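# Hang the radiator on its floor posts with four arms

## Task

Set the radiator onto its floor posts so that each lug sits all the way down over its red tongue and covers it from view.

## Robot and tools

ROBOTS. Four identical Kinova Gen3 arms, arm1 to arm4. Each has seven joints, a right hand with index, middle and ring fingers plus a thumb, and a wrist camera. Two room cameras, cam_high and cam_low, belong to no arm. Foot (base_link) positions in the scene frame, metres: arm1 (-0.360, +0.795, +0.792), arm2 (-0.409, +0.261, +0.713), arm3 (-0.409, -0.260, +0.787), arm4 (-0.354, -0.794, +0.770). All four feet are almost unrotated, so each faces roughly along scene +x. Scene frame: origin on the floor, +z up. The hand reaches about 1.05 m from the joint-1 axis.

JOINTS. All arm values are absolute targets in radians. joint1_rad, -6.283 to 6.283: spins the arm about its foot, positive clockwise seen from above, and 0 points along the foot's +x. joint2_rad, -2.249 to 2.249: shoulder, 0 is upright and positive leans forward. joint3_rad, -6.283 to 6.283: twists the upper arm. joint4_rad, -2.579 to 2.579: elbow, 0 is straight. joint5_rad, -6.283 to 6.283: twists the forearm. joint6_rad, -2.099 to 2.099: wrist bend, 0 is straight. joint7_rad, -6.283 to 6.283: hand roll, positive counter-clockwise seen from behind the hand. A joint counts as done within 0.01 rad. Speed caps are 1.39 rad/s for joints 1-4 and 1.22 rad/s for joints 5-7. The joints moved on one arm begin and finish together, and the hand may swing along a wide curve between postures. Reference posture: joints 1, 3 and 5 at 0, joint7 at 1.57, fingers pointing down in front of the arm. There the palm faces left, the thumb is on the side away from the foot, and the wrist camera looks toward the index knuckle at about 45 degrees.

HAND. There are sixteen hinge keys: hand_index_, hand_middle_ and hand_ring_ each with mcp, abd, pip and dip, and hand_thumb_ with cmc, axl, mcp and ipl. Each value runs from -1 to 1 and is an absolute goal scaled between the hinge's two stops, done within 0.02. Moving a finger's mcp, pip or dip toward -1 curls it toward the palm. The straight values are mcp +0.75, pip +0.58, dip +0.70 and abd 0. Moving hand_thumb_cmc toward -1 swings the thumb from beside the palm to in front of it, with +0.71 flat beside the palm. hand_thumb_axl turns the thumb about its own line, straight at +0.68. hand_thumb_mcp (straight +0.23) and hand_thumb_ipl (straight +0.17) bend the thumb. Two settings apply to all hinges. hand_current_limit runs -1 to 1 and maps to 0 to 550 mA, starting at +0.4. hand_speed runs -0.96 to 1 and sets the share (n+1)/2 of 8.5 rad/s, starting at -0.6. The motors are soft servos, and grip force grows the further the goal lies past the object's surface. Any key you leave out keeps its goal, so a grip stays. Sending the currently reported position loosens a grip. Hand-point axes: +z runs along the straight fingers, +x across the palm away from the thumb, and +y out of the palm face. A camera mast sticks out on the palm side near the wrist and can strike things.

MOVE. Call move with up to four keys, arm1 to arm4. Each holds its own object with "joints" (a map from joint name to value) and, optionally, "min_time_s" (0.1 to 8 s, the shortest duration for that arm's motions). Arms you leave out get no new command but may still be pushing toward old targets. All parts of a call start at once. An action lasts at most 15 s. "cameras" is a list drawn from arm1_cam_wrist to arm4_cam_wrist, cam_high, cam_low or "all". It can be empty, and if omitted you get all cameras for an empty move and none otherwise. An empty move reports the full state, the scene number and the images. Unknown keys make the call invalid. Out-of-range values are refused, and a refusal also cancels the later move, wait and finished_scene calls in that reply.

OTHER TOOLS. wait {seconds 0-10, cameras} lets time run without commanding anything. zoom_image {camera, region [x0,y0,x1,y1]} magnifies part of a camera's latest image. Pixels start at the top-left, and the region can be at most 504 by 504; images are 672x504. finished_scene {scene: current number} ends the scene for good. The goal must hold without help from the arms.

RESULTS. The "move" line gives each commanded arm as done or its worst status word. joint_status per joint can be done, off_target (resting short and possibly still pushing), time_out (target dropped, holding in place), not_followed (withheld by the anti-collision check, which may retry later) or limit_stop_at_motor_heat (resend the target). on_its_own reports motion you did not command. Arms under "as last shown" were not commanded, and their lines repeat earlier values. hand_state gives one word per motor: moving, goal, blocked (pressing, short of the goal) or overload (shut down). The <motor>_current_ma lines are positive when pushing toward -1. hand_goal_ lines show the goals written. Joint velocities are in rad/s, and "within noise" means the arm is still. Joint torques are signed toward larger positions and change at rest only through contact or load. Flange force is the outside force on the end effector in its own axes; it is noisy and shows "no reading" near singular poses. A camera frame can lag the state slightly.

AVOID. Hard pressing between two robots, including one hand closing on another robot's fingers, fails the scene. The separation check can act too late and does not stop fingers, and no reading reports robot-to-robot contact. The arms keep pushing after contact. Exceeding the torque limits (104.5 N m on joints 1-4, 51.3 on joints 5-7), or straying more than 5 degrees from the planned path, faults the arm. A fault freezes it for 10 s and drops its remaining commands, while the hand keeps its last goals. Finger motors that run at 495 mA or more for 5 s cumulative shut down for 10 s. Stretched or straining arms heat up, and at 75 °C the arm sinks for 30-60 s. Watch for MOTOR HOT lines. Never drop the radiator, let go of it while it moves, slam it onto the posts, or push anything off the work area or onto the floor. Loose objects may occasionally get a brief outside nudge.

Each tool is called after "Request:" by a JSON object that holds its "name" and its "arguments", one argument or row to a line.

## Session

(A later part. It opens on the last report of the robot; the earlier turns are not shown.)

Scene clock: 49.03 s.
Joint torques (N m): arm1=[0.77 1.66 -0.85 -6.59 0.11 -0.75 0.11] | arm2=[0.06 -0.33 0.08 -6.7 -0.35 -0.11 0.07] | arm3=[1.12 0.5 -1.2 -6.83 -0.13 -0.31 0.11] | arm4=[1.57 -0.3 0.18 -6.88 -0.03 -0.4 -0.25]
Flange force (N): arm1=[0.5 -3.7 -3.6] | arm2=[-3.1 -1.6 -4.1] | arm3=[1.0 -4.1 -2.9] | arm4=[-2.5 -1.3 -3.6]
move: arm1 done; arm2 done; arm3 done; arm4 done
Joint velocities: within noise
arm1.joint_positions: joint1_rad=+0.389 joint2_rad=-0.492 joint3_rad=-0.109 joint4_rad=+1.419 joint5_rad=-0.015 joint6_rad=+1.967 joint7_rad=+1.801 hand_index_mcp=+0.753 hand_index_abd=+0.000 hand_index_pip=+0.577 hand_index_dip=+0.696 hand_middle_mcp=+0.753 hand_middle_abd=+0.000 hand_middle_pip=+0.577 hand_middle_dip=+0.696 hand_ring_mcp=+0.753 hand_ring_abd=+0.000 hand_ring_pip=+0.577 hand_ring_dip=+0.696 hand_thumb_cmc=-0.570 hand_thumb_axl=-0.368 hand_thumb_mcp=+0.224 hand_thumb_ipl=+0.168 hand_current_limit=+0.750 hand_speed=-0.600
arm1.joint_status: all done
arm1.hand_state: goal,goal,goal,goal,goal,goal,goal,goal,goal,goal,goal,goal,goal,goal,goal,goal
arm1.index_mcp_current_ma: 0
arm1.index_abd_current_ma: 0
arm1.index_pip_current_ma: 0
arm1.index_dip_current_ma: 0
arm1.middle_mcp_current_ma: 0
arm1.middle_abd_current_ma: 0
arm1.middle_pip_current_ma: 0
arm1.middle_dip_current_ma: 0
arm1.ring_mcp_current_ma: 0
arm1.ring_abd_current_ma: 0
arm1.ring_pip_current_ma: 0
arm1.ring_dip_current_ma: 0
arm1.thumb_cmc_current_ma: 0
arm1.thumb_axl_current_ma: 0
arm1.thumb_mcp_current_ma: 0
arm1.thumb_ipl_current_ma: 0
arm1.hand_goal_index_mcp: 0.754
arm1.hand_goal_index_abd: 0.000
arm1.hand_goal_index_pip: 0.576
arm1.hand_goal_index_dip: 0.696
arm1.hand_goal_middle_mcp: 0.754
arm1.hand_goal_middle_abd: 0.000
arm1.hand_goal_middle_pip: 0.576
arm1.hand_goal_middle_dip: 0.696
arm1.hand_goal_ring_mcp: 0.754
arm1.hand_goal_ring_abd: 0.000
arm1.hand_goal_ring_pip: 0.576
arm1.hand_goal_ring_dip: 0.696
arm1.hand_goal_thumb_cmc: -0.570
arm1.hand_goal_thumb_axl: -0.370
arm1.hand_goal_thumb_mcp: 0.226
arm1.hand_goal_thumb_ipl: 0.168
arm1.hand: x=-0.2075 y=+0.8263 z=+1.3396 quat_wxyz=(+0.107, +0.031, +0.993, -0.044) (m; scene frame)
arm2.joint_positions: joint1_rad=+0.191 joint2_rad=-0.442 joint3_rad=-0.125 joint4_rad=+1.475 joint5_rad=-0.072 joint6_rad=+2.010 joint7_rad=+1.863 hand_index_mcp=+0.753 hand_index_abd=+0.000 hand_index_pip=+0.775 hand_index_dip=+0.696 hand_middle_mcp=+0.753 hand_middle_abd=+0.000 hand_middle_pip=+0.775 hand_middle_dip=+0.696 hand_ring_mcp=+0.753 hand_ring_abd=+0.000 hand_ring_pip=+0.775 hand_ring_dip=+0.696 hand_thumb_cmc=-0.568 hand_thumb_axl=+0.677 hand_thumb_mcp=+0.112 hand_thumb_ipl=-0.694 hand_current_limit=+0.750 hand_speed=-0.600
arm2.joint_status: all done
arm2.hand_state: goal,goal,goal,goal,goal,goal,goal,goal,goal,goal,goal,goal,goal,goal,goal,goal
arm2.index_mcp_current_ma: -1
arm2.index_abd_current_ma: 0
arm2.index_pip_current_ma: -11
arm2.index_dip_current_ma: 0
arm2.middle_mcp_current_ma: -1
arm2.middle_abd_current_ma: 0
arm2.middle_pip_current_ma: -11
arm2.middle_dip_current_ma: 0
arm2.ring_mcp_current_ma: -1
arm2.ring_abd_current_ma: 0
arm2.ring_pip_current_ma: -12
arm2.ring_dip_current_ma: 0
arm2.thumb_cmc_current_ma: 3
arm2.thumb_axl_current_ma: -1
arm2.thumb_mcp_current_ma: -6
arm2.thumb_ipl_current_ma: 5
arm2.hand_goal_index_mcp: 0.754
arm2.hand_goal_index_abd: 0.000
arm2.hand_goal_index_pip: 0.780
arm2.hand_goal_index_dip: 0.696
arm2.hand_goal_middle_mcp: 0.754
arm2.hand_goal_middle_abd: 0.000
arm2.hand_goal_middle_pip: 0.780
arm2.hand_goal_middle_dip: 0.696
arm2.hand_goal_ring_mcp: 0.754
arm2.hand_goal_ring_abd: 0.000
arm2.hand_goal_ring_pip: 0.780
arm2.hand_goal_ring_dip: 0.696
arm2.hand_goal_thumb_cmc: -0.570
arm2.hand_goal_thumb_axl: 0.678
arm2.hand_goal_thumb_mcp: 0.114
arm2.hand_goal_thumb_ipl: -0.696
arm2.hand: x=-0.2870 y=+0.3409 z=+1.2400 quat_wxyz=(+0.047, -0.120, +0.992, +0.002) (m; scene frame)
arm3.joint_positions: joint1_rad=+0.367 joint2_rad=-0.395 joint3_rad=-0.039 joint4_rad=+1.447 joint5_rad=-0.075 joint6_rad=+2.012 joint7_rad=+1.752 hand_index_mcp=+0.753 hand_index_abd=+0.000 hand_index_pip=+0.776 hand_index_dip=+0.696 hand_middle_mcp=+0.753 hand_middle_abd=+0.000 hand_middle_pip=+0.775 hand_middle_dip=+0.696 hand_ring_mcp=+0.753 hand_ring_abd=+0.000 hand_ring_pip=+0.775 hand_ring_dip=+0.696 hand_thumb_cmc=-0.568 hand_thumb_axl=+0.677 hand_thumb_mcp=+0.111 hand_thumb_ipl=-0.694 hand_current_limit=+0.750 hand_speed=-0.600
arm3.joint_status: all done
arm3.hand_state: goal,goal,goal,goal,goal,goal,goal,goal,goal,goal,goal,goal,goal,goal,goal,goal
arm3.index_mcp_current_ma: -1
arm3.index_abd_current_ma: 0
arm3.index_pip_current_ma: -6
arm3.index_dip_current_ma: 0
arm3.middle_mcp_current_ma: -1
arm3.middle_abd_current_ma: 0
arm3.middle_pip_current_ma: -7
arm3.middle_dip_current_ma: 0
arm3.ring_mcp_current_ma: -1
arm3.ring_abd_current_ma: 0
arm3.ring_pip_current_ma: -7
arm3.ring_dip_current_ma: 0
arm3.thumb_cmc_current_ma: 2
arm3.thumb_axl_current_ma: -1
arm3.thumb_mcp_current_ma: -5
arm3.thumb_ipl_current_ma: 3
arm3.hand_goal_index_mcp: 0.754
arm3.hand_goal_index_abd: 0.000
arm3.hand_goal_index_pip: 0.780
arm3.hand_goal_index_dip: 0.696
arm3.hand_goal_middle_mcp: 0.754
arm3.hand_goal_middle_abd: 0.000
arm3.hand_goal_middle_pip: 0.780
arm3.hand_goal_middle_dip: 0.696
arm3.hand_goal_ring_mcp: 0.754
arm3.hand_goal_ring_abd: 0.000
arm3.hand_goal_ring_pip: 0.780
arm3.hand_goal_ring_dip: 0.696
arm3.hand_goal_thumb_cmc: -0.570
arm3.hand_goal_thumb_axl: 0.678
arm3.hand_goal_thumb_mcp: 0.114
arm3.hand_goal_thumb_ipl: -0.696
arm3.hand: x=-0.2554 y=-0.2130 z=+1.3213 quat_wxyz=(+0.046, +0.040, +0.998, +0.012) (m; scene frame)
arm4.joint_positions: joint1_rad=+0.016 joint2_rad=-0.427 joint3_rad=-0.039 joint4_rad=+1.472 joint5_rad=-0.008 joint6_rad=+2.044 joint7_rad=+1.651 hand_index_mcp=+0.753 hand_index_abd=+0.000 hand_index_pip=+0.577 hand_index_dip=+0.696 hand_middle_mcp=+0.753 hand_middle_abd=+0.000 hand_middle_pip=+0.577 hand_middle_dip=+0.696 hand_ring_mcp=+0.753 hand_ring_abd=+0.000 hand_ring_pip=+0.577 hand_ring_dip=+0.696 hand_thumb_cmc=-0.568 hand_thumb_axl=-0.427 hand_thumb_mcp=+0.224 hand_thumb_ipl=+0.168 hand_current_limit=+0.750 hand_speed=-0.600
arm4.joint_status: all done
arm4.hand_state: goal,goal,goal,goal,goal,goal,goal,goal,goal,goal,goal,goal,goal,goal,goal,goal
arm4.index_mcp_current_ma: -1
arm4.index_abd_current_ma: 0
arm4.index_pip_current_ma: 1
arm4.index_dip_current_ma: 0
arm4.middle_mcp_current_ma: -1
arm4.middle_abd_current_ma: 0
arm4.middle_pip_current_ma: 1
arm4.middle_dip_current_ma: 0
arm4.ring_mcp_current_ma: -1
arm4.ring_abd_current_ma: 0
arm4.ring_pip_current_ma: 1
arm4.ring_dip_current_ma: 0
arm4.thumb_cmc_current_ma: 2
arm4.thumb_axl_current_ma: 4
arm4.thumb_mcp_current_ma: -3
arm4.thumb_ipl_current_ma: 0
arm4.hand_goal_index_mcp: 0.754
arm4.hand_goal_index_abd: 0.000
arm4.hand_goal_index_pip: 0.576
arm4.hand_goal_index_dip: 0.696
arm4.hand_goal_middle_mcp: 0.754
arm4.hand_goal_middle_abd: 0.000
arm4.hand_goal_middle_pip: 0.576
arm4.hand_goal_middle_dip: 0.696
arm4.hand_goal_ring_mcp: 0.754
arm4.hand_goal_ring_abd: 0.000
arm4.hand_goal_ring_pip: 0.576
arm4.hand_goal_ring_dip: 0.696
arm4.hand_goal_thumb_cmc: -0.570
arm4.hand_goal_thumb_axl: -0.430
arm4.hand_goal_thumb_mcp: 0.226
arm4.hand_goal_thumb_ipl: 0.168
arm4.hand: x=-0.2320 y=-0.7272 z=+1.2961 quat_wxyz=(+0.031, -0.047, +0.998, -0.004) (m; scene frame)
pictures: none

Request:
{"name": "move", "arguments": {
  "arm1": {"joints":{"joint1_rad":0.5905,"joint2_rad":0.1506,"joint3_rad":0,"joint4_rad":1.9769,"joint5_rad":0,"joint6_rad":1.0141,"joint7_rad":-0.9683}},
  "arm2": {"joints":{"joint1_rad":0.1029,"joint2_rad":0.1506,"joint3_rad":0,"joint4_rad":1.9769,"joint5_rad":0,"joint6_rad":1.0141,"joint7_rad":3.2545,"hand_index_mcp":0.75,"hand_middle_mcp":0.75,"hand_ring_mcp":0.75}},
  "arm3": {"joints":{"joint1_rad":0.0501,"joint2_rad":0.1506,"joint3_rad":0,"joint4_rad":1.9769,"joint5_rad":0,"joint6_rad":1.0141,"joint7_rad":3.1597,"hand_index_mcp":0.75,"hand_middle_mcp":0.75,"hand_ring_mcp":0.75}},
  "arm4": {"joints":{"joint1_rad":-0.8131,"joint2_rad":0.1506,"joint3_rad":0,"joint4_rad":1.9769,"joint5_rad":0,"joint6_rad":1.0141,"joint7_rad":0.7657}},
  "cameras": []
}}

Request:
{"name": "move", "arguments": {
  "arm1": {"joints":{"joint2_rad":0.7398,"joint4_rad":2.2542,"joint6_rad":0.1476}},
  "arm2": {"joints":{"joint2_rad":0.7398,"joint4_rad":2.2542,"joint6_rad":0.1476}},
  "arm3": {"joints":{"joint2_rad":0.7398,"joint4_rad":2.2542,"joint6_rad":0.1476}},
  "arm4": {"joints":{"joint2_rad":0.7398,"joint4_rad":2.2542,"joint6_rad":0.1476}},
  "cameras": []
}}

Request:
{"name": "move", "arguments": {
  "arm1": {"joints":{"joint1_rad":0.5905,"joint2_rad":1.3915,"joint4_rad":1.8479,"joint6_rad":-0.0978,"joint7_rad":-0.9683}},
  "arm2": {"joints":{"joint1_rad":0.1029,"joint2_rad":1.0246,"joint4_rad":2.1892,"joint6_rad":-0.0722,"joint7_rad":3.2545}},
  "arm3": {"joints":{"joint1_rad":0.0501,"joint2_rad":1.2412,"joint4_rad":2.0906,"joint6_rad":-0.1902,"joint7_rad":3.1597}},
  "arm4": {"joints":{"joint1_rad":-0.8131,"joint2_rad":1.3985,"joint4_rad":2.0556,"joint6_rad":-0.3125,"joint7_rad":0.7657}},
  "cameras": ["all"]
}}

Scene clock: 139.20 s.
Joint torques (N m): arm1=[0.68 -9.85 -0.99 -6.36 0.17 -0.22 0.16] | arm2=[-0.05 -11.42 -0.15 -6.21 -0.14 0.25 0.09] | arm3=[1.17 -9.13 -1.14 -6.48 0.13 -0.05 0.16] | arm4=[1.61 -11.31 0.33 -6.8 -0.05 -0.35 -0.23]
Flange force (N): arm1=[1.4 0.0 -3.0] | arm2=[0.6 -5.2 0.6] | arm3=[-1.4 -0.2 -2.9] | arm4=[-1.3 4.9 0.2]
move: arm1 done; arm2 done; arm3 done; arm4 done
Joint velocities: within noise
arm1.joint_positions: joint1_rad=+0.590 joint2_rad=+0.151 joint3_rad=+0.000 joint4_rad=+1.977 joint5_rad=+0.000 joint6_rad=+1.014 joint7_rad=-0.968 hand_index_mcp=+0.753 hand_index_abd=+0.000 hand_index_pip=+0.577 hand_index_dip=+0.696 hand_middle_mcp=+0.753 hand_middle_abd=+0.000 hand_middle_pip=+0.577 hand_middle_dip=+0.696 hand_ring_mcp=+0.753 hand_ring_abd=+0.000 hand_ring_pip=+0.577 hand_ring_dip=+0.696 hand_thumb_cmc=-0.570 hand_thumb_axl=-0.368 hand_thumb_mcp=+0.224 hand_thumb_ipl=+0.168 hand_current_limit=+0.750 hand_speed=-0.600
arm1.joint_status: all done
arm1.hand_state: goal,goal,goal,goal,goal,goal,goal,goal,goal,goal,goal,goal,goal,goal,goal,goal
arm1.index_mcp_current_ma: 0
arm1.index_abd_current_ma: 0
arm1.index_pip_current_ma: 0
arm1.index_dip_current_ma: 0
arm1.middle_mcp_current_ma: 0
arm1.middle_abd_current_ma: 0
arm1.middle_pip_current_ma: 0
arm1.middle_dip_current_ma: 0
arm1.ring_mcp_current_ma: 0
arm1.ring_abd_current_ma: 0
arm1.ring_pip_current_ma: 0
arm1.ring_dip_current_ma: 0
arm1.thumb_cmc_current_ma: 0
arm1.thumb_axl_current_ma: 0
arm1.thumb_mcp_current_ma: 0
arm1.thumb_ipl_current_ma: 0
arm1.hand_goal_index_mcp: 0.754
arm1.hand_goal_index_abd: 0.000
arm1.hand_goal_index_pip: 0.576
arm1.hand_goal_index_dip: 0.696
arm1.hand_goal_middle_mcp: 0.754
arm1.hand_goal_middle_abd: 0.000
arm1.hand_goal_middle_pip: 0.576
arm1.hand_goal_middle_dip: 0.696
arm1.hand_goal_ring_mcp: 0.754
arm1.hand_goal_ring_abd: 0.000
arm1.hand_goal_ring_pip: 0.576
arm1.hand_goal_ring_dip: 0.696
arm1.hand_goal_thumb_cmc: -0.570
arm1.hand_goal_thumb_axl: -0.370
arm1.hand_goal_thumb_mcp: 0.226
arm1.hand_goal_thumb_ipl: 0.168
arm1.hand: x=-0.1224 y=+0.4992 z=+1.0186 quat_wxyz=(-0.006, +1.000, +0.000, -0.006) (m; scene frame)
arm2.joint_positions: joint1_rad=+0.103 joint2_rad=+0.151 joint3_rad=+0.000 joint4_rad=+1.977 joint5_rad=+0.000 joint6_rad=+1.014 joint7_rad=+3.254 hand_index_mcp=+0.750 hand_index_abd=+0.000 hand_index_pip=+0.775 hand_index_dip=+0.696 hand_middle_mcp=+0.751 hand_middle_abd=+0.000 hand_middle_pip=+0.775 hand_middle_dip=+0.696 hand_ring_mcp=+0.750 hand_ring_abd=+0.000 hand_ring_pip=+0.775 hand_ring_dip=+0.696 hand_thumb_cmc=-0.569 hand_thumb_axl=+0.677 hand_thumb_mcp=+0.112 hand_thumb_ipl=-0.694 hand_current_limit=+0.750 hand_speed=-0.600
arm2.joint_status: all done
arm2.hand_state: goal,goal,goal,goal,goal,goal,goal,goal,goal,goal,goal,goal,goal,goal,goal,goal
arm2.index_mcp_current_ma: 1
arm2.index_abd_current_ma: 0
arm2.index_pip_current_ma: -10
arm2.index_dip_current_ma: 0
arm2.middle_mcp_current_ma: 1
arm2.middle_abd_current_ma: 0
arm2.middle_pip_current_ma: -11
arm2.middle_dip_current_ma: 0
arm2.ring_mcp_current_ma: 1
arm2.ring_abd_current_ma: 0
arm2.ring_pip_current_ma: -11
arm2.ring_dip_current_ma: 0
arm2.thumb_cmc_current_ma: 3
arm2.thumb_axl_current_ma: -1
arm2.thumb_mcp_current_ma: -6
arm2.thumb_ipl_current_ma: 5
arm2.hand_goal_index_mcp: 0.750
arm2.hand_goal_index_abd: 0.000
arm2.hand_goal_index_pip: 0.780
arm2.hand_goal_index_dip: 0.696
arm2.hand_goal_middle_mcp: 0.750
arm2.hand_goal_middle_abd: 0.000
arm2.hand_goal_middle_pip: 0.780
arm2.hand_goal_middle_dip: 0.696
arm2.hand_goal_ring_mcp: 0.750
arm2.hand_goal_ring_abd: 0.000
arm2.hand_goal_ring_pip: 0.780
arm2.hand_goal_ring_dip: 0.696
arm2.hand_goal_thumb_cmc: -0.570
arm2.hand_goal_thumb_axl: 0.678
arm2.hand_goal_thumb_mcp: 0.114
arm2.hand_goal_thumb_ipl: -0.696
arm2.hand: x=-0.1682 y=+0.2198 z=+0.9454 quat_wxyz=(+0.003, -0.707, +0.707, +0.005) (m; scene frame)
arm3.joint_positions: joint1_rad=+0.050 joint2_rad=+0.151 joint3_rad=+0.000 joint4_rad=+1.977 joint5_rad=+0.000 joint6_rad=+1.014 joint7_rad=+3.160 hand_index_mcp=+0.750 hand_index_abd=+0.000 hand_index_pip=+0.776 hand_index_dip=+0.696 hand_middle_mcp=+0.751 hand_middle_abd=+0.000 hand_middle_pip=+0.775 hand_middle_dip=+0.696 hand_ring_mcp=+0.751 hand_ring_abd=+0.000 hand_ring_pip=+0.775 hand_ring_dip=+0.696 hand_thumb_cmc=-0.568 hand_thumb_axl=+0.677 hand_thumb_mcp=+0.111 hand_thumb_ipl=-0.694 hand_current_limit=+0.750 hand_speed=-0.600
arm3.joint_status: all done
arm3.hand_state: goal,goal,goal,goal,goal,goal,goal,goal,goal,goal,goal,goal,goal,goal,goal,goal
arm3.index_mcp_current_ma: 0
arm3.index_abd_current_ma: 0
arm3.index_pip_current_ma: -6
arm3.index_dip_current_ma: 0
arm3.middle_mcp_current_ma: 1
arm3.middle_abd_current_ma: 0
arm3.middle_pip_current_ma: -7
arm3.middle_dip_current_ma: 0
arm3.ring_mcp_current_ma: 1
arm3.ring_abd_current_ma: 0
arm3.ring_pip_current_ma: -7
arm3.ring_dip_current_ma: 0
arm3.thumb_cmc_current_ma: 2
arm3.thumb_axl_current_ma: -1
arm3.thumb_mcp_current_ma: -5
arm3.thumb_ipl_current_ma: 3
arm3.hand_goal_index_mcp: 0.750
arm3.hand_goal_index_abd: 0.000
arm3.hand_goal_index_pip: 0.780
arm3.hand_goal_index_dip: 0.696
arm3.hand_goal_middle_mcp: 0.750
arm3.hand_goal_middle_abd: 0.000
arm3.hand_goal_middle_pip: 0.780
arm3.hand_goal_middle_dip: 0.696
arm3.hand_goal_ring_mcp: 0.750
arm3.hand_goal_ring_abd: 0.000
arm3.hand_goal_ring_pip: 0.780
arm3.hand_goal_ring_dip: 0.696
arm3.hand_goal_thumb_cmc: -0.570
arm3.hand_goal_thumb_axl: 0.678
arm3.hand_goal_thumb_mcp: 0.114
arm3.hand_goal_thumb_ipl: -0.696
arm3.hand: x=-0.1662 y=-0.2659 z=+1.0215 quat_wxyz=(-0.001, -0.707, +0.707, -0.005) (m; scene frame)
arm4.joint_positions: joint1_rad=-0.813 joint2_rad=+0.151 joint3_rad=+0.000 joint4_rad=+1.977 joint5_rad=+0.000 joint6_rad=+1.014 joint7_rad=+0.766 hand_index_mcp=+0.753 hand_index_abd=+0.000 hand_index_pip=+0.577 hand_index_dip=+0.696 hand_middle_mcp=+0.753 hand_middle_abd=+0.000 hand_middle_pip=+0.577 hand_middle_dip=+0.696 hand_ring_mcp=+0.753 hand_ring_abd=+0.000 hand_ring_pip=+0.577 hand_ring_dip=+0.696 hand_thumb_cmc=-0.568 hand_thumb_axl=-0.427 hand_thumb_mcp=+0.224 hand_thumb_ipl=+0.168 hand_current_limit=+0.750 hand_speed=-0.600
arm4.joint_status: all done
arm4.hand_state: goal,goal,goal,goal,goal,goal,goal,goal,goal,goal,goal,goal,goal,goal,goal,goal
arm4.index_mcp_current_ma: -1
arm4.index_abd_current_ma: 0
arm4.index_pip_current_ma: 1
arm4.index_dip_current_ma: 0
arm4.middle_mcp_current_ma: -1
arm4.middle_abd_current_ma: 0
arm4.middle_pip_current_ma: 1
arm4.middle_dip_current_ma: 0
arm4.ring_mcp_current_ma: -1
arm4.ring_abd_current_ma: 0
arm4.ring_pip_current_ma: 1
arm4.ring_dip_current_ma: 0
arm4.thumb_cmc_current_ma: 2
arm4.thumb_axl_current_ma: 4
arm4.thumb_mcp_current_ma: -2
arm4.thumb_ipl_current_ma: 0
arm4.hand_goal_index_mcp: 0.754
arm4.hand_goal_index_abd: 0.000
arm4.hand_goal_index_pip: 0.576
arm4.hand_goal_index_dip: 0.696
arm4.hand_goal_middle_mcp: 0.754
arm4.hand_goal_middle_abd: 0.000
arm4.hand_goal_middle_pip: 0.576
arm4.hand_goal_middle_dip: 0.696
arm4.hand_goal_ring_mcp: 0.754
arm4.hand_goal_ring_abd: 0.000
arm4.hand_goal_ring_pip: 0.576
arm4.hand_goal_ring_dip: 0.696
arm4.hand_goal_thumb_cmc: -0.570
arm4.hand_goal_thumb_axl: -0.430
arm4.hand_goal_thumb_mcp: 0.226
arm4.hand_goal_thumb_ipl: 0.168
arm4.hand: x=-0.0870 y=-0.4896 z=+1.0070 quat_wxyz=(+0.005, +0.000, +1.000, +0.002) (m; scene frame)
pictures: none
No camera images: "cameras" was empty.

Scene clock: 141.07 s.
Joint torques (N m): arm1=[0.67 -13.83 -0.73 -0.49 0.12 -0.21 0.17] | arm2=[-0.11 -15.85 0.1 -0.32 -0.19 0.25 0.09] | arm3=[1.17 -13.3 -0.88 -0.58 0.1 -0.06 0.13] | arm4=[1.62 -15.81 0.53 -0.66 0.04 -0.36 -0.25]
Flange force (N): arm1=[3.5 -1.1 -2.7] | arm2=[0.4 -2.8 5.0] | arm3=[-3.9 -2.0 -3.5] | arm4=[0.4 5.8 4.1]
move: arm1 done; arm2 done; arm3 done; arm4 done
Joint velocities: within noise
arm1.joint_positions: joint1_rad=+0.590 joint2_rad=+0.740 joint3_rad=+0.000 joint4_rad=+2.254 joint5_rad=+0.000 joint6_rad=+0.148 joint7_rad=-0.968 hand_index_mcp=+0.753 hand_index_abd=+0.000 hand_index_pip=+0.577 hand_index_dip=+0.696 hand_middle_mcp=+0.753 hand_middle_abd=+0.000 hand_middle_pip=+0.577 hand_middle_dip=+0.696 hand_ring_mcp=+0.753 hand_ring_abd=+0.000 hand_ring_pip=+0.577 hand_ring_dip=+0.696 hand_thumb_cmc=-0.570 hand_thumb_axl=-0.368 hand_thumb_mcp=+0.224 hand_thumb_ipl=+0.168 hand_current_limit=+0.750 hand_speed=-0.600
arm1.joint_status: all done
arm1.hand_state: goal,goal,goal,goal,goal,goal,goal,goal,goal,goal,goal,goal,goal,goal,goal,goal
arm1.index_mcp_current_ma: 0
arm1.index_abd_current_ma: 0
arm1.index_pip_current_ma: 0
arm1.index_dip_current_ma: 0
arm1.middle_mcp_current_ma: 0
arm1.middle_abd_current_ma: 0
arm1.middle_pip_current_ma: 0
arm1.middle_dip_current_ma: 0
arm1.ring_mcp_current_ma: 0
arm1.ring_abd_current_ma: 0
arm1.ring_pip_current_ma: 0
arm1.ring_dip_current_ma: 0
arm1.thumb_cmc_current_ma: 0
arm1.thumb_axl_current_ma: 0
arm1.thumb_mcp_current_ma: 0
arm1.thumb_ipl_current_ma: 0
arm1.hand_goal_index_mcp: 0.754
arm1.hand_goal_index_abd: 0.000
arm1.hand_goal_index_pip: 0.576
arm1.hand_goal_index_dip: 0.696
arm1.hand_goal_middle_mcp: 0.754
arm1.hand_goal_middle_abd: 0.000
arm1.hand_goal_middle_pip: 0.576
arm1.hand_goal_middle_dip: 0.696
arm1.hand_goal_ring_mcp: 0.754
arm1.hand_goal_ring_abd: 0.000
arm1.hand_goal_ring_pip: 0.576
arm1.hand_goal_ring_dip: 0.696
arm1.hand_goal_thumb_cmc: -0.570
arm1.hand_goal_thumb_axl: -0.370
arm1.hand_goal_thumb_mcp: 0.226
arm1.hand_goal_thumb_ipl: 0.168
arm1.hand: x=-0.1254 y=+0.5025 z=+0.7686 quat_wxyz=(-0.006, +1.000, +0.000, -0.006) (m; scene frame)
arm2.joint_positions: joint1_rad=+0.103 joint2_rad=+0.740 joint3_rad=+0.000 joint4_rad=+2.254 joint5_rad=+0.000 joint6_rad=+0.148 joint7_rad=+3.254 hand_index_mcp=+0.750 hand_index_abd=+0.000 hand_index_pip=+0.775 hand_index_dip=+0.696 hand_middle_mcp=+0.751 hand_middle_abd=+0.000 hand_middle_pip=+0.775 hand_middle_dip=+0.696 hand_ring_mcp=+0.750 hand_ring_abd=+0.000 hand_ring_pip=+0.775 hand_ring_dip=+0.696 hand_thumb_cmc=-0.569 hand_thumb_axl=+0.677 hand_thumb_mcp=+0.112 hand_thumb_ipl=-0.694 hand_current_limit=+0.750 hand_speed=-0.600
arm2.joint_status: all done
arm2.hand_state: goal,goal,goal,goal,goal,goal,goal,goal,goal,goal,goal,goal,goal,goal,goal,goal
arm2.index_mcp_current_ma: 1
arm2.index_abd_current_ma: 0
arm2.index_pip_current_ma: -10
arm2.index_dip_current_ma: 0
arm2.middle_mcp_current_ma: 1
arm2.middle_abd_current_ma: 0
arm2.middle_pip_current_ma: -10
arm2.middle_dip_current_ma: 0
arm2.ring_mcp_current_ma: 1
arm2.ring_abd_current_ma: 0
arm2.ring_pip_current_ma: -11
arm2.ring_dip_current_ma: 0
arm2.thumb_cmc_current_ma: 3
arm2.thumb_axl_current_ma: -1
arm2.thumb_mcp_current_ma: -6
arm2.thumb_ipl_current_ma: 5
arm2.hand_goal_index_mcp: 0.750
arm2.hand_goal_index_abd: 0.000
arm2.hand_goal_index_pip: 0.780
arm2.hand_goal_index_dip: 0.696
arm2.hand_goal_middle_mcp: 0.750
arm2.hand_goal_middle_abd: 0.000
arm2.hand_goal_middle_pip: 0.780
arm2.hand_goal_middle_dip: 0.696
arm2.hand_goal_ring_mcp: 0.750
arm2.hand_goal_ring_abd: 0.000
arm2.hand_goal_ring_pip: 0.780
arm2.hand_goal_ring_dip: 0.696
arm2.hand_goal_thumb_cmc: -0.570
arm2.hand_goal_thumb_axl: 0.678
arm2.hand_goal_thumb_mcp: 0.114
arm2.hand_goal_thumb_ipl: -0.696
arm2.hand: x=-0.1689 y=+0.2226 z=+0.6954 quat_wxyz=(+0.003, -0.707, +0.707, +0.005) (m; scene frame)
arm3.joint_positions: joint1_rad=+0.050 joint2_rad=+0.740 joint3_rad=+0.000 joint4_rad=+2.254 joint5_rad=+0.000 joint6_rad=+0.148 joint7_rad=+3.160 hand_index_mcp=+0.750 hand_index_abd=+0.000 hand_index_pip=+0.776 hand_index_dip=+0.696 hand_middle_mcp=+0.750 hand_middle_abd=+0.000 hand_middle_pip=+0.775 hand_middle_dip=+0.696 hand_ring_mcp=+0.750 hand_ring_abd=+0.000 hand_ring_pip=+0.775 hand_ring_dip=+0.696 hand_thumb_cmc=-0.568 hand_thumb_axl=+0.677 hand_thumb_mcp=+0.111 hand_thumb_ipl=-0.694 hand_current_limit=+0.750 hand_speed=-0.600
arm3.joint_status: all done
arm3.hand_state: goal,goal,goal,goal,goal,goal,goal,goal,goal,goal,goal,goal,goal,goal,goal,goal
arm3.index_mcp_current_ma: 0
arm3.index_abd_current_ma: 0
arm3.index_pip_current_ma: -6
arm3.index_dip_current_ma: 0
arm3.middle_mcp_current_ma: 0
arm3.middle_abd_current_ma: 0
arm3.middle_pip_current_ma: -7
arm3.middle_dip_current_ma: 0
arm3.ring_mcp_current_ma: 0
arm3.ring_abd_current_ma: 0
arm3.ring_pip_current_ma: -7
arm3.ring_dip_current_ma: 0
arm3.thumb_cmc_current_ma: 2
arm3.thumb_axl_current_ma: -1
arm3.thumb_mcp_current_ma: -5
arm3.thumb_ipl_current_ma: 3
arm3.hand_goal_index_mcp: 0.750
arm3.hand_goal_index_abd: 0.000
arm3.hand_goal_index_pip: 0.780
arm3.hand_goal_index_dip: 0.696
arm3.hand_goal_middle_mcp: 0.750
arm3.hand_goal_middle_abd: 0.000
arm3.hand_goal_middle_pip: 0.780
arm3.hand_goal_middle_dip: 0.696
arm3.hand_goal_ring_mcp: 0.750
arm3.hand_goal_ring_abd: 0.000
arm3.hand_goal_ring_pip: 0.780
arm3.hand_goal_ring_dip: 0.696
arm3.hand_goal_thumb_cmc: -0.570
arm3.hand_goal_thumb_axl: 0.678
arm3.hand_goal_thumb_mcp: 0.114
arm3.hand_goal_thumb_ipl: -0.696
arm3.hand: x=-0.1649 y=-0.2677 z=+0.7715 quat_wxyz=(-0.001, -0.707, +0.707, -0.005) (m; scene frame)
arm4.joint_positions: joint1_rad=-0.813 joint2_rad=+0.740 joint3_rad=+0.000 joint4_rad=+2.254 joint5_rad=+0.000 joint6_rad=+0.148 joint7_rad=+0.766 hand_index_mcp=+0.753 hand_index_abd=+0.000 hand_index_pip=+0.577 hand_index_dip=+0.696 hand_middle_mcp=+0.753 hand_middle_abd=+0.000 hand_middle_pip=+0.577 hand_middle_dip=+0.696 hand_ring_mcp=+0.753 hand_ring_abd=+0.000 hand_ring_pip=+0.577 hand_ring_dip=+0.696 hand_thumb_cmc=-0.568 hand_thumb_axl=-0.427 hand_thumb_mcp=+0.224 hand_thumb_ipl=+0.168 hand_current_limit=+0.750 hand_speed=-0.600
arm4.joint_status: all done
arm4.hand_state: goal,goal,goal,goal,goal,goal,goal,goal,goal,goal,goal,goal,goal,goal,goal,goal
arm4.index_mcp_current_ma: -1
arm4.index_abd_current_ma: 0
arm4.index_pip_current_ma: 1
arm4.index_dip_current_ma: 0
arm4.middle_mcp_current_ma: -1
arm4.middle_abd_current_ma: 0
arm4.middle_pip_current_ma: 1
arm4.middle_dip_current_ma: 0
arm4.ring_mcp_current_ma: -1
arm4.ring_abd_current_ma: 0
arm4.ring_pip_current_ma: 1
arm4.ring_dip_current_ma: 0
arm4.thumb_cmc_current_ma: 2
arm4.thumb_axl_current_ma: 4
arm4.thumb_mcp_current_ma: -2
arm4.thumb_ipl_current_ma: 0
arm4.hand_goal_index_mcp: 0.754
arm4.hand_goal_index_abd: 0.000
arm4.hand_goal_index_pip: 0.576
arm4.hand_goal_index_dip: 0.696
arm4.hand_goal_middle_mcp: 0.754
arm4.hand_goal_middle_abd: 0.000
arm4.hand_goal_middle_pip: 0.576
arm4.hand_goal_middle_dip: 0.696
arm4.hand_goal_ring_mcp: 0.754
arm4.hand_goal_ring_abd: 0.000
arm4.hand_goal_ring_pip: 0.576
arm4.hand_goal_ring_dip: 0.696
arm4.hand_goal_thumb_cmc: -0.570
arm4.hand_goal_thumb_axl: -0.430
arm4.hand_goal_thumb_mcp: 0.226
arm4.hand_goal_thumb_ipl: 0.168
arm4.hand: x=-0.0845 y=-0.4887 z=+0.7570 quat_wxyz=(+0.005, +0.000, +1.000, +0.002) (m; scene frame)
pictures: none
No camera images: "cameras" was empty.

Scene clock: 143.00 s.
Joint torques (N m): arm1=[0.62 -17.54 -0.59 1.47 0.09 -0.21 0.1] | arm2=[-0.14 -17.5 0.13 1.54 -0.19 0.25 0.09] | arm3=[1.25 -15.67 -0.8 2.19 0.01 -0.06 0.17] | arm4=[1.63 -18.16 0.59 3.29 0.07 -0.36 -0.22]
Flange force (N): arm1=[2.9 0.0 -1.1] | arm2=[0.4 -1.6 5.3] | arm3=[-2.6 -2.8 -2.4] | arm4=[1.4 4.2 5.8]
move: arm1 done; arm2 done; arm3 done; arm4 done
Joint velocities: within noise
arm1.joint_positions: joint1_rad=+0.591 joint2_rad=+1.391 joint3_rad=+0.000 joint4_rad=+1.848 joint5_rad=+0.000 joint6_rad=-0.098 joint7_rad=-0.968 hand_index_mcp=+0.753 hand_index_abd=+0.000 hand_index_pip=+0.577 hand_index_dip=+0.696 hand_middle_mcp=+0.753 hand_middle_abd=+0.000 hand_middle_pip=+0.577 hand_middle_dip=+0.696 hand_ring_mcp=+0.753 hand_ring_abd=+0.000 hand_ring_pip=+0.577 hand_ring_dip=+0.696 hand_thumb_cmc=-0.570 hand_thumb_axl=-0.368 hand_thumb_mcp=+0.224 hand_thumb_ipl=+0.168 hand_current_limit=+0.750 hand_speed=-0.600
arm1.joint_status: all done
arm1.hand_state: goal,goal,goal,goal,goal,goal,goal,goal,goal,goal,goal,goal,goal,goal,goal,goal
arm1.index_mcp_current_ma: 0
arm1.index_abd_current_ma: 0
arm1.index_pip_current_ma: 0
arm1.index_dip_current_ma: 0
arm1.middle_mcp_current_ma: 0
arm1.middle_abd_current_ma: 0
arm1.middle_pip_current_ma: 0
arm1.middle_dip_current_ma: 0
arm1.ring_mcp_current_ma: 0
arm1.ring_abd_current_ma: 0
arm1.ring_pip_current_ma: 0
arm1.ring_dip_current_ma: 0
arm1.thumb_cmc_current_ma: 0
arm1.thumb_axl_current_ma: 0
arm1.thumb_mcp_current_ma: 0
arm1.thumb_ipl_current_ma: 0
arm1.hand_goal_index_mcp: 0.754
arm1.hand_goal_index_abd: 0.000
arm1.hand_goal_index_pip: 0.576
arm1.hand_goal_index_dip: 0.696
arm1.hand_goal_middle_mcp: 0.754
arm1.hand_goal_middle_abd: 0.000
arm1.hand_goal_middle_pip: 0.576
arm1.hand_goal_middle_dip: 0.696
arm1.hand_goal_ring_mcp: 0.754
arm1.hand_goal_ring_abd: 0.000
arm1.hand_goal_ring_pip: 0.576
arm1.hand_goal_ring_dip: 0.696
arm1.hand_goal_thumb_cmc: -0.570
arm1.hand_goal_thumb_axl: -0.370
arm1.hand_goal_thumb_mcp: 0.226
arm1.hand_goal_thumb_ipl: 0.168
arm1.hand: x=-0.0840 y=+0.4752 z=+0.5301 quat_wxyz=(-0.006, +1.000, +0.000, -0.006) (m; scene frame)
arm2.joint_positions: joint1_rad=+0.103 joint2_rad=+1.025 joint3_rad=+0.000 joint4_rad=+2.189 joint5_rad=+0.000 joint6_rad=-0.072 joint7_rad=+3.255 hand_index_mcp=+0.750 hand_index_abd=+0.000 hand_index_pip=+0.775 hand_index_dip=+0.696 hand_middle_mcp=+0.750 hand_middle_abd=+0.000 hand_middle_pip=+0.775 hand_middle_dip=+0.696 hand_ring_mcp=+0.750 hand_ring_abd=+0.000 hand_ring_pip=+0.775 hand_ring_dip=+0.696 hand_thumb_cmc=-0.569 hand_thumb_axl=+0.677 hand_thumb_mcp=+0.112 hand_thumb_ipl=-0.694 hand_current_limit=+0.750 hand_speed=-0.600
arm2.joint_status: all done
arm2.hand_state: goal,goal,goal,goal,goal,goal,goal,goal,goal,goal,goal,goal,goal,goal,goal,goal
arm2.index_mcp_current_ma: 1
arm2.index_abd_current_ma: 0
arm2.index_pip_current_ma: -10
arm2.index_dip_current_ma: 0
arm2.middle_mcp_current_ma: 1
arm2.middle_abd_current_ma: 0
arm2.middle_pip_current_ma: -10
arm2.middle_dip_current_ma: 0
arm2.ring_mcp_current_ma: 1
arm2.ring_abd_current_ma: 0
arm2.ring_pip_current_ma: -11
arm2.ring_dip_current_ma: 0
arm2.thumb_cmc_current_ma: 3
arm2.thumb_axl_current_ma: -1
arm2.thumb_mcp_current_ma: -6
arm2.thumb_ipl_current_ma: 5
arm2.hand_goal_index_mcp: 0.750
arm2.hand_goal_index_abd: 0.000
arm2.hand_goal_index_pip: 0.780
arm2.hand_goal_index_dip: 0.696
arm2.hand_goal_middle_mcp: 0.750
arm2.hand_goal_middle_abd: 0.000
arm2.hand_goal_middle_pip: 0.780
arm2.hand_goal_middle_dip: 0.696
arm2.hand_goal_ring_mcp: 0.750
arm2.hand_goal_ring_abd: 0.000
arm2.hand_goal_ring_pip: 0.780
arm2.hand_goal_ring_dip: 0.696
arm2.hand_goal_thumb_cmc: -0.570
arm2.hand_goal_thumb_axl: 0.678
arm2.hand_goal_thumb_mcp: 0.114
arm2.hand_goal_thumb_ipl: -0.696
arm2.hand: x=-0.1623 y=+0.2228 z=+0.6006 quat_wxyz=(+0.003, -0.707, +0.707, +0.005) (m; scene frame)
arm3.joint_positions: joint1_rad=+0.050 joint2_rad=+1.241 joint3_rad=+0.000 joint4_rad=+2.091 joint5_rad=+0.000 joint6_rad=-0.190 joint7_rad=+3.160 hand_index_mcp=+0.750 hand_index_abd=+0.000 hand_index_pip=+0.776 hand_index_dip=+0.696 hand_middle_mcp=+0.750 hand_middle_abd=+0.000 hand_middle_pip=+0.775 hand_middle_dip=+0.696 hand_ring_mcp=+0.750 hand_ring_abd=+0.000 hand_ring_pip=+0.775 hand_ring_dip=+0.696 hand_thumb_cmc=-0.568 hand_thumb_axl=+0.677 hand_thumb_mcp=+0.111 hand_thumb_ipl=-0.694 hand_current_limit=+0.750 hand_speed=-0.600
arm3.joint_status: all done
arm3.hand_state: goal,goal,goal,goal,goal,goal,goal,goal,goal,goal,goal,goal,goal,goal,goal,goal
arm3.index_mcp_current_ma: 0
arm3.index_abd_current_ma: 0
arm3.index_pip_current_ma: -6
arm3.index_dip_current_ma: 0
arm3.middle_mcp_current_ma: 0
arm3.middle_abd_current_ma: 0
arm3.middle_pip_current_ma: -7
arm3.middle_dip_current_ma: 0
arm3.ring_mcp_current_ma: 0
arm3.ring_abd_current_ma: 0
arm3.ring_pip_current_ma: -7
arm3.ring_dip_current_ma: 0
arm3.thumb_cmc_current_ma: 2
arm3.thumb_axl_current_ma: -1
arm3.thumb_mcp_current_ma: -5
arm3.thumb_ipl_current_ma: 3
arm3.hand_goal_index_mcp: 0.750
arm3.hand_goal_index_abd: 0.000
arm3.hand_goal_index_pip: 0.780
arm3.hand_goal_index_dip: 0.696
arm3.hand_goal_middle_mcp: 0.750
arm3.hand_goal_middle_abd: 0.000
arm3.hand_goal_middle_pip: 0.780
arm3.hand_goal_middle_dip: 0.696
arm3.hand_goal_ring_mcp: 0.750
arm3.hand_goal_ring_abd: 0.000
arm3.hand_goal_ring_pip: 0.780
arm3.hand_goal_ring_dip: 0.696
arm3.hand_goal_thumb_cmc: -0.570
arm3.hand_goal_thumb_axl: 0.678
arm3.hand_goal_thumb_mcp: 0.114
arm3.hand_goal_thumb_ipl: -0.696
arm3.hand: x=-0.1551 y=-0.2691 z=+0.5992 quat_wxyz=(-0.001, -0.707, +0.707, -0.005) (m; scene frame)
arm4.joint_positions: joint1_rad=-0.813 joint2_rad=+1.398 joint3_rad=+0.000 joint4_rad=+2.056 joint5_rad=+0.000 joint6_rad=-0.312 joint7_rad=+0.766 hand_index_mcp=+0.753 hand_index_abd=+0.000 hand_index_pip=+0.577 hand_index_dip=+0.696 hand_middle_mcp=+0.753 hand_middle_abd=+0.000 hand_middle_pip=+0.577 hand_middle_dip=+0.696 hand_ring_mcp=+0.753 hand_ring_abd=+0.000 hand_ring_pip=+0.577 hand_ring_dip=+0.696 hand_thumb_cmc=-0.568 hand_thumb_axl=-0.427 hand_thumb_mcp=+0.224 hand_thumb_ipl=+0.168 hand_current_limit=+0.750 hand_speed=-0.600
arm4.joint_status: all done
arm4.hand_state: goal,goal,goal,goal,goal,goal,goal,goal,goal,goal,goal,goal,goal,goal,goal,goal
arm4.index_mcp_current_ma: -1
arm4.index_abd_current_ma: 0
arm4.index_pip_current_ma: 1
arm4.index_dip_current_ma: 0
arm4.middle_mcp_current_ma: -1
arm4.middle_abd_current_ma: 0
arm4.middle_pip_current_ma: 1
arm4.middle_dip_current_ma: 0
arm4.ring_mcp_current_ma: -1
arm4.ring_abd_current_ma: 0
arm4.ring_pip_current_ma: 1
arm4.ring_dip_current_ma: 0
arm4.thumb_cmc_current_ma: 2
arm4.thumb_axl_current_ma: 4
arm4.thumb_mcp_current_ma: -2
arm4.thumb_ipl_current_ma: 0
arm4.hand_goal_index_mcp: 0.754
arm4.hand_goal_index_abd: 0.000
arm4.hand_goal_index_pip: 0.576
arm4.hand_goal_index_dip: 0.696
arm4.hand_goal_middle_mcp: 0.754
arm4.hand_goal_middle_abd: 0.000
arm4.hand_goal_middle_pip: 0.576
arm4.hand_goal_middle_dip: 0.696
arm4.hand_goal_ring_mcp: 0.754
arm4.hand_goal_ring_abd: 0.000
arm4.hand_goal_ring_pip: 0.576
arm4.hand_goal_ring_dip: 0.696
arm4.hand_goal_thumb_cmc: -0.570
arm4.hand_goal_thumb_axl: -0.430
arm4.hand_goal_thumb_mcp: 0.226
arm4.hand_goal_thumb_ipl: 0.168
arm4.hand: x=-0.0905 y=-0.4964 z=+0.5300 quat_wxyz=(+0.005, +0.000, +1.000, +0.002) (m; scene frame)
pictures: arm1_cam_wrist, arm2_cam_wrist, arm3_cam_wrist, arm4_cam_wrist, cam_high, cam_low

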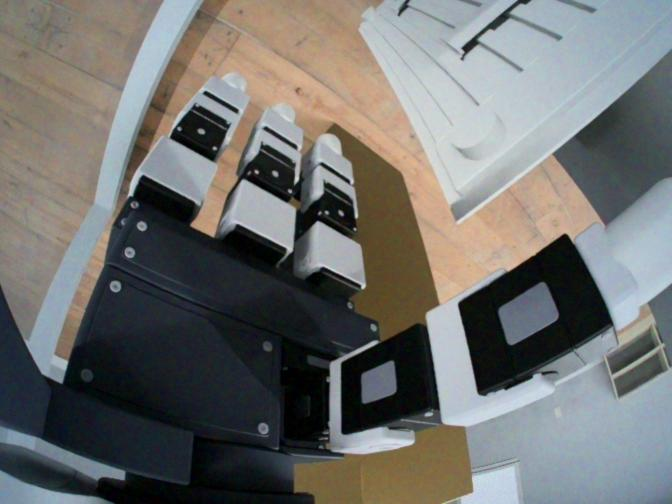

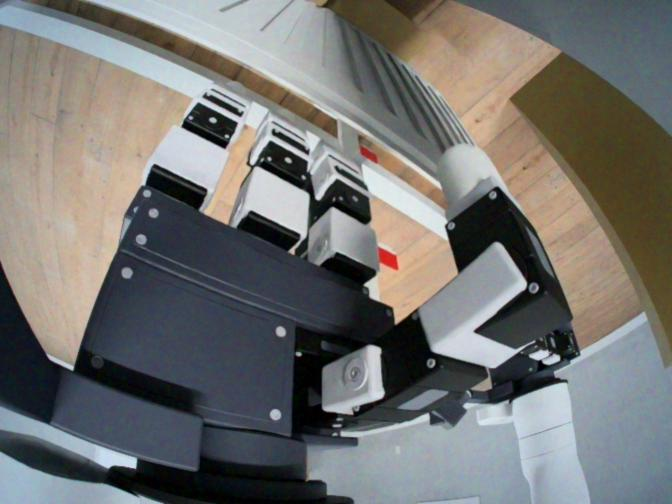

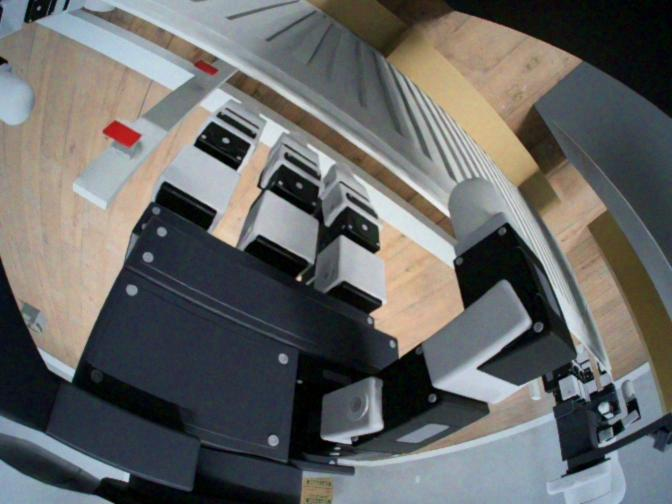

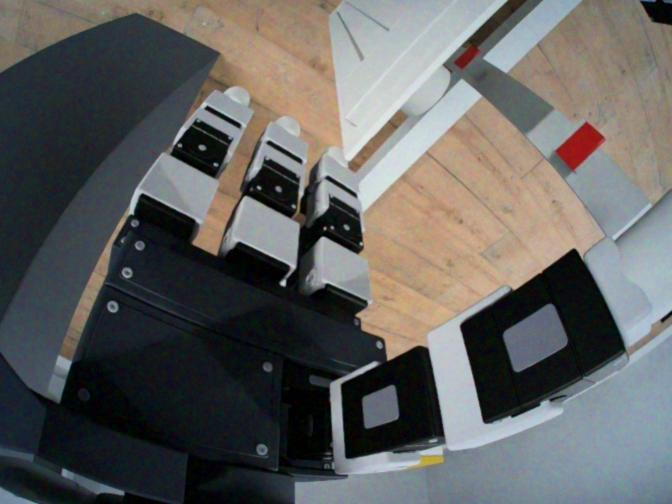

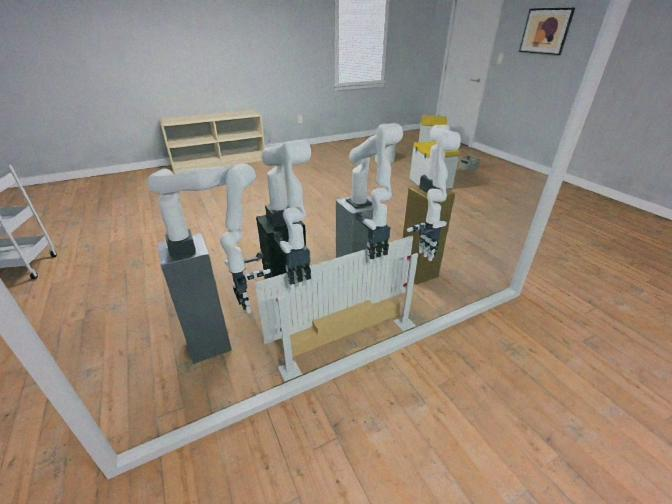

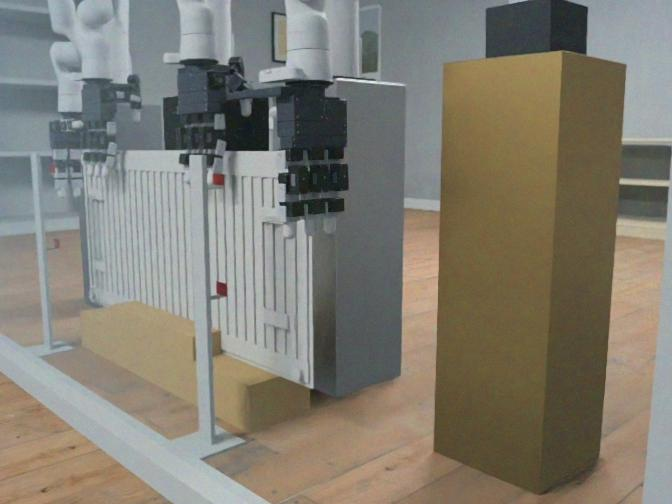

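Request:
{"name": "move", "arguments": {
  "arm1": {"joints":{"joint1_rad":0.5917,"joint2_rad":1.7090,"joint4_rad":1.5319,"joint6_rad":-0.0993,"joint7_rad":-0.9671},"min_time_s":2},
  "arm2": {"joints":{"joint1_rad":0.1063,"joint2_rad":1.3394,"joint4_rad":2.0341,"joint6_rad":-0.2319,"joint7_rad":3.2579},"min_time_s":2.5},
  "arm3": {"joints":{"joint1_rad":0.0474,"joint2_rad":1.5351,"joint4_rad":1.8724,"joint6_rad":-0.2659,"joint7_rad":3.1570},"min_time_s":2.5},
  "arm4": {"joints":{"joint1_rad":-0.8150,"joint2_rad":1.7183,"joint4_rad":1.7458,"joint6_rad":-0.3226,"joint7_rad":0.7638},"min_time_s":2},
  "cameras": ["all"]
}}

Request:
{"name": "zoom_image", "arguments": {
  "camera": "arm1_cam_wrist",
  "region": [400, 120, 672, 480]
}}

Scene clock: 151.17 s.
Joint torques (N m): arm1=[0.62 -17.53 -0.55 1.54 0.05 -0.24 0.13] | arm2=[-0.12 -18.52 0.24 2.83 -0.18 0.25 0.1] | arm3=[1.23 -16.08 -0.79 2.84 0.01 -0.13 0.17] | arm4=[1.65 -18.2 0.63 3.34 0.07 -0.34 -0.23]
Flange force (N): arm1=[3.0 0.1 -0.2] | arm2=[0.2 -0.7 5.4] | arm3=[-2.2 -3.1 -1.6] | arm4=[1.7 4.0 6.3]
move: arm1 done; arm2 done; arm3 done; arm4 done
Joint velocities: within noise
arm1.joint_positions: joint1_rad=+0.592 joint2_rad=+1.709 joint3_rad=+0.000 joint4_rad=+1.532 joint5_rad=+0.000 joint6_rad=-0.099 joint7_rad=-0.967 hand_index_mcp=+0.753 hand_index_abd=+0.000 hand_index_pip=+0.577 hand_index_dip=+0.696 hand_middle_mcp=+0.753 hand_middle_abd=+0.000 hand_middle_pip=+0.577 hand_middle_dip=+0.696 hand_ring_mcp=+0.753 hand_ring_abd=+0.000 hand_ring_pip=+0.577 hand_ring_dip=+0.696 hand_thumb_cmc=-0.570 hand_thumb_axl=-0.368 hand_thumb_mcp=+0.224 hand_thumb_ipl=+0.168 hand_current_limit=+0.750 hand_speed=-0.600
arm1.joint_status: all done
arm1.hand_state: goal,goal,goal,goal,goal,goal,goal,goal,goal,goal,goal,goal,goal,goal,goal,goal
arm1.index_mcp_current_ma: 0
arm1.index_abd_current_ma: 0
arm1.index_pip_current_ma: 0
arm1.index_dip_current_ma: 0
arm1.middle_mcp_current_ma: 0
arm1.middle_abd_current_ma: 0
arm1.middle_pip_current_ma: 0
arm1.middle_dip_current_ma: 0
arm1.ring_mcp_current_ma: 0
arm1.ring_abd_current_ma: 0
arm1.ring_pip_current_ma: 0
arm1.ring_dip_current_ma: 0
arm1.thumb_cmc_current_ma: 0
arm1.thumb_axl_current_ma: 0
arm1.thumb_mcp_current_ma: 0
arm1.thumb_ipl_current_ma: 0
arm1.hand_goal_index_mcp: 0.754
arm1.hand_goal_index_abd: 0.000
arm1.hand_goal_index_pip: 0.576
arm1.hand_goal_index_dip: 0.696
arm1.hand_goal_middle_mcp: 0.754
arm1.hand_goal_middle_abd: 0.000
arm1.hand_goal_middle_pip: 0.576
arm1.hand_goal_middle_dip: 0.696
arm1.hand_goal_ring_mcp: 0.754
arm1.hand_goal_ring_abd: 0.000
arm1.hand_goal_ring_pip: 0.576
arm1.hand_goal_ring_dip: 0.696
arm1.hand_goal_thumb_cmc: -0.570
arm1.hand_goal_thumb_axl: -0.370
arm1.hand_goal_thumb_mcp: 0.226
arm1.hand_goal_thumb_ipl: 0.168
arm1.hand: x=-0.0840 y=+0.4753 z=+0.3971 quat_wxyz=(-0.006, +1.000, +0.000, -0.006) (m; scene frame)
arm2.joint_positions: joint1_rad=+0.106 joint2_rad=+1.339 joint3_rad=+0.000 joint4_rad=+2.034 joint5_rad=+0.000 joint6_rad=-0.232 joint7_rad=+3.258 hand_index_mcp=+0.750 hand_index_abd=+0.000 hand_index_pip=+0.775 hand_index_dip=+0.696 hand_middle_mcp=+0.750 hand_middle_abd=+0.000 hand_middle_pip=+0.775 hand_middle_dip=+0.696 hand_ring_mcp=+0.750 hand_ring_abd=+0.000 hand_ring_pip=+0.775 hand_ring_dip=+0.696 hand_thumb_cmc=-0.569 hand_thumb_axl=+0.677 hand_thumb_mcp=+0.112 hand_thumb_ipl=-0.694 hand_current_limit=+0.750 hand_speed=-0.600
arm2.joint_status: all done
arm2.hand_state: goal,goal,goal,goal,goal,goal,goal,goal,goal,goal,goal,goal,goal,goal,goal,goal
arm2.index_mcp_current_ma: 1
arm2.index_abd_current_ma: 0
arm2.index_pip_current_ma: -10
arm2.index_dip_current_ma: 0
arm2.middle_mcp_current_ma: 1
arm2.middle_abd_current_ma: 0
arm2.middle_pip_current_ma: -10
arm2.middle_dip_current_ma: 0
arm2.ring_mcp_current_ma: 1
arm2.ring_abd_current_ma: 0
arm2.ring_pip_current_ma: -11
arm2.ring_dip_current_ma: 0
arm2.thumb_cmc_current_ma: 3
arm2.thumb_axl_current_ma: -1
arm2.thumb_mcp_current_ma: -6
arm2.thumb_ipl_current_ma: 5
arm2.hand_goal_index_mcp: 0.750
arm2.hand_goal_index_abd: 0.000
arm2.hand_goal_index_pip: 0.780
arm2.hand_goal_index_dip: 0.696
arm2.hand_goal_middle_mcp: 0.750
arm2.hand_goal_middle_abd: 0.000
arm2.hand_goal_middle_pip: 0.780
arm2.hand_goal_middle_dip: 0.696
arm2.hand_goal_ring_mcp: 0.750
arm2.hand_goal_ring_abd: 0.000
arm2.hand_goal_ring_pip: 0.780
arm2.hand_goal_ring_dip: 0.696
arm2.hand_goal_thumb_cmc: -0.570
arm2.hand_goal_thumb_axl: 0.678
arm2.hand_goal_thumb_mcp: 0.114
arm2.hand_goal_thumb_ipl: -0.696
arm2.hand: x=-0.1623 y=+0.2229 z=+0.4861 quat_wxyz=(+0.003, -0.707, +0.707, +0.005) (m; scene frame)
arm3.joint_positions: joint1_rad=+0.047 joint2_rad=+1.535 joint3_rad=+0.000 joint4_rad=+1.872 joint5_rad=+0.000 joint6_rad=-0.266 joint7_rad=+3.157 hand_index_mcp=+0.750 hand_index_abd=+0.000 hand_index_pip=+0.776 hand_index_dip=+0.696 hand_middle_mcp=+0.750 hand_middle_abd=+0.000 hand_middle_pip=+0.775 hand_middle_dip=+0.696 hand_ring_mcp=+0.750 hand_ring_abd=+0.000 hand_ring_pip=+0.775 hand_ring_dip=+0.696 hand_thumb_cmc=-0.568 hand_thumb_axl=+0.677 hand_thumb_mcp=+0.111 hand_thumb_ipl=-0.694 hand_current_limit=+0.750 hand_speed=-0.600
arm3.joint_status: all done
arm3.hand_state: goal,goal,goal,goal,goal,goal,goal,goal,goal,goal,goal,goal,goal,goal,goal,goal
arm3.index_mcp_current_ma: 0
arm3.index_abd_current_ma: 0
arm3.index_pip_current_ma: -6
arm3.index_dip_current_ma: 0
arm3.middle_mcp_current_ma: 0
arm3.middle_abd_current_ma: 0
arm3.middle_pip_current_ma: -7
arm3.middle_dip_current_ma: 0
arm3.ring_mcp_current_ma: 0
arm3.ring_abd_current_ma: 0
arm3.ring_pip_current_ma: -7
arm3.ring_dip_current_ma: 0
arm3.thumb_cmc_current_ma: 2
arm3.thumb_axl_current_ma: -1
arm3.thumb_mcp_current_ma: -5
arm3.thumb_ipl_current_ma: 3
arm3.hand_goal_index_mcp: 0.750
arm3.hand_goal_index_abd: 0.000
arm3.hand_goal_index_pip: 0.780
arm3.hand_goal_index_dip: 0.696
arm3.hand_goal_middle_mcp: 0.750
arm3.hand_goal_middle_abd: 0.000
arm3.hand_goal_middle_pip: 0.780
arm3.hand_goal_middle_dip: 0.696
arm3.hand_goal_ring_mcp: 0.750
arm3.hand_goal_ring_abd: 0.000
arm3.hand_goal_ring_pip: 0.780
arm3.hand_goal_ring_dip: 0.696
arm3.hand_goal_thumb_cmc: -0.570
arm3.hand_goal_thumb_axl: 0.678
arm3.hand_goal_thumb_mcp: 0.114
arm3.hand_goal_thumb_ipl: -0.696
arm3.hand: x=-0.1551 y=-0.2690 z=+0.4834 quat_wxyz=(-0.001, -0.707, +0.707, -0.005) (m; scene frame)
arm4.joint_positions: joint1_rad=-0.815 joint2_rad=+1.718 joint3_rad=+0.000 joint4_rad=+1.746 joint5_rad=+0.000 joint6_rad=-0.323 joint7_rad=+0.764 hand_index_mcp=+0.753 hand_index_abd=+0.000 hand_index_pip=+0.577 hand_index_dip=+0.696 hand_middle_mcp=+0.753 hand_middle_abd=+0.000 hand_middle_pip=+0.577 hand_middle_dip=+0.696 hand_ring_mcp=+0.753 hand_ring_abd=+0.000 hand_ring_pip=+0.577 hand_ring_dip=+0.696 hand_thumb_cmc=-0.568 hand_thumb_axl=-0.427 hand_thumb_mcp=+0.224 hand_thumb_ipl=+0.168 hand_current_limit=+0.750 hand_speed=-0.600
arm4.joint_status: all done
arm4.hand_state: goal,goal,goal,goal,goal,goal,goal,goal,goal,goal,goal,goal,goal,goal,goal,goal
arm4.index_mcp_current_ma: -1
arm4.index_abd_current_ma: 0
arm4.index_pip_current_ma: 1
arm4.index_dip_current_ma: 0
arm4.middle_mcp_current_ma: -1
arm4.middle_abd_current_ma: 0
arm4.middle_pip_current_ma: 1
arm4.middle_dip_current_ma: 0
arm4.ring_mcp_current_ma: -1
arm4.ring_abd_current_ma: 0
arm4.ring_pip_current_ma: 1
arm4.ring_dip_current_ma: 0
arm4.thumb_cmc_current_ma: 2
arm4.thumb_axl_current_ma: 4
arm4.thumb_mcp_current_ma: -2
arm4.thumb_ipl_current_ma: 0
arm4.hand_goal_index_mcp: 0.754
arm4.hand_goal_index_abd: 0.000
arm4.hand_goal_index_pip: 0.576
arm4.hand_goal_index_dip: 0.696
arm4.hand_goal_middle_mcp: 0.754
arm4.hand_goal_middle_abd: 0.000
arm4.hand_goal_middle_pip: 0.576
arm4.hand_goal_middle_dip: 0.696
arm4.hand_goal_ring_mcp: 0.754
arm4.hand_goal_ring_abd: 0.000
arm4.hand_goal_ring_pip: 0.576
arm4.hand_goal_ring_dip: 0.696
arm4.hand_goal_thumb_cmc: -0.570
arm4.hand_goal_thumb_axl: -0.430
arm4.hand_goal_thumb_mcp: 0.226
arm4.hand_goal_thumb_ipl: 0.168
arm4.hand: x=-0.0904 y=-0.4963 z=+0.3970 quat_wxyz=(+0.005, +0.000, +1.000, +0.002) (m; scene frame)
pictures: arm1_cam_wrist, arm2_cam_wrist, arm3_cam_wrist, arm4_cam_wrist, cam_high, cam_low

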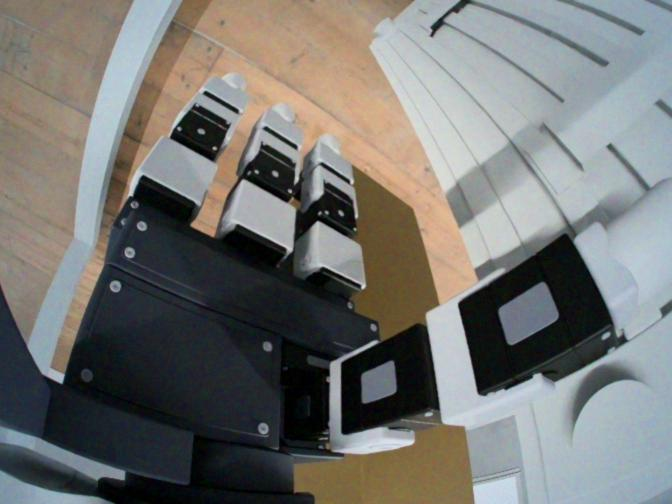

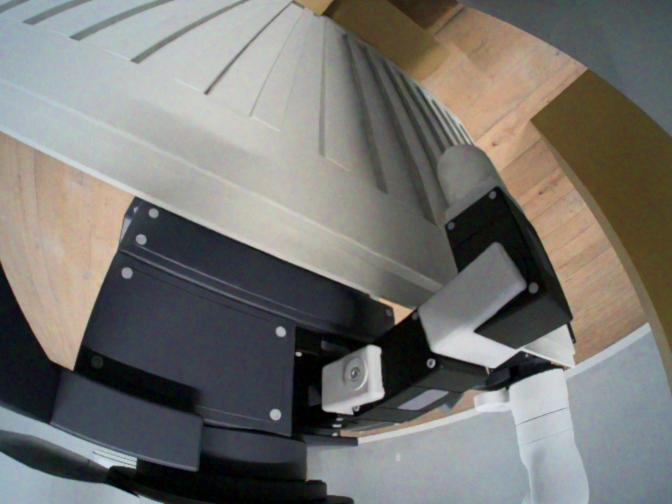

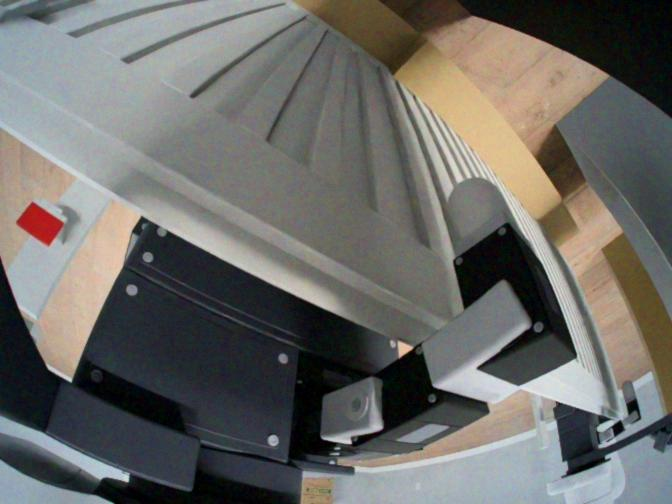

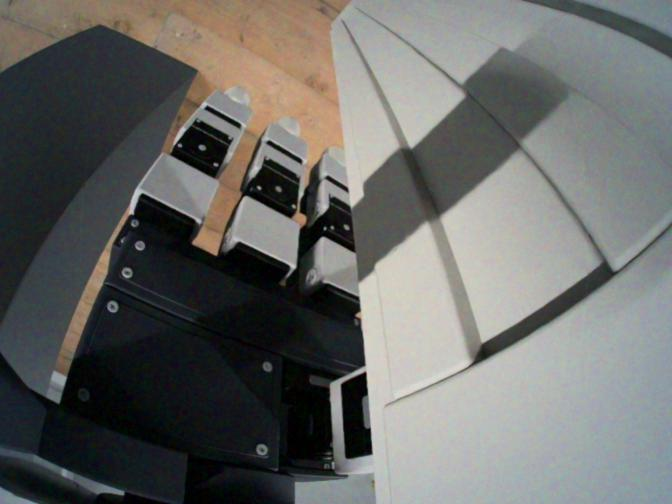

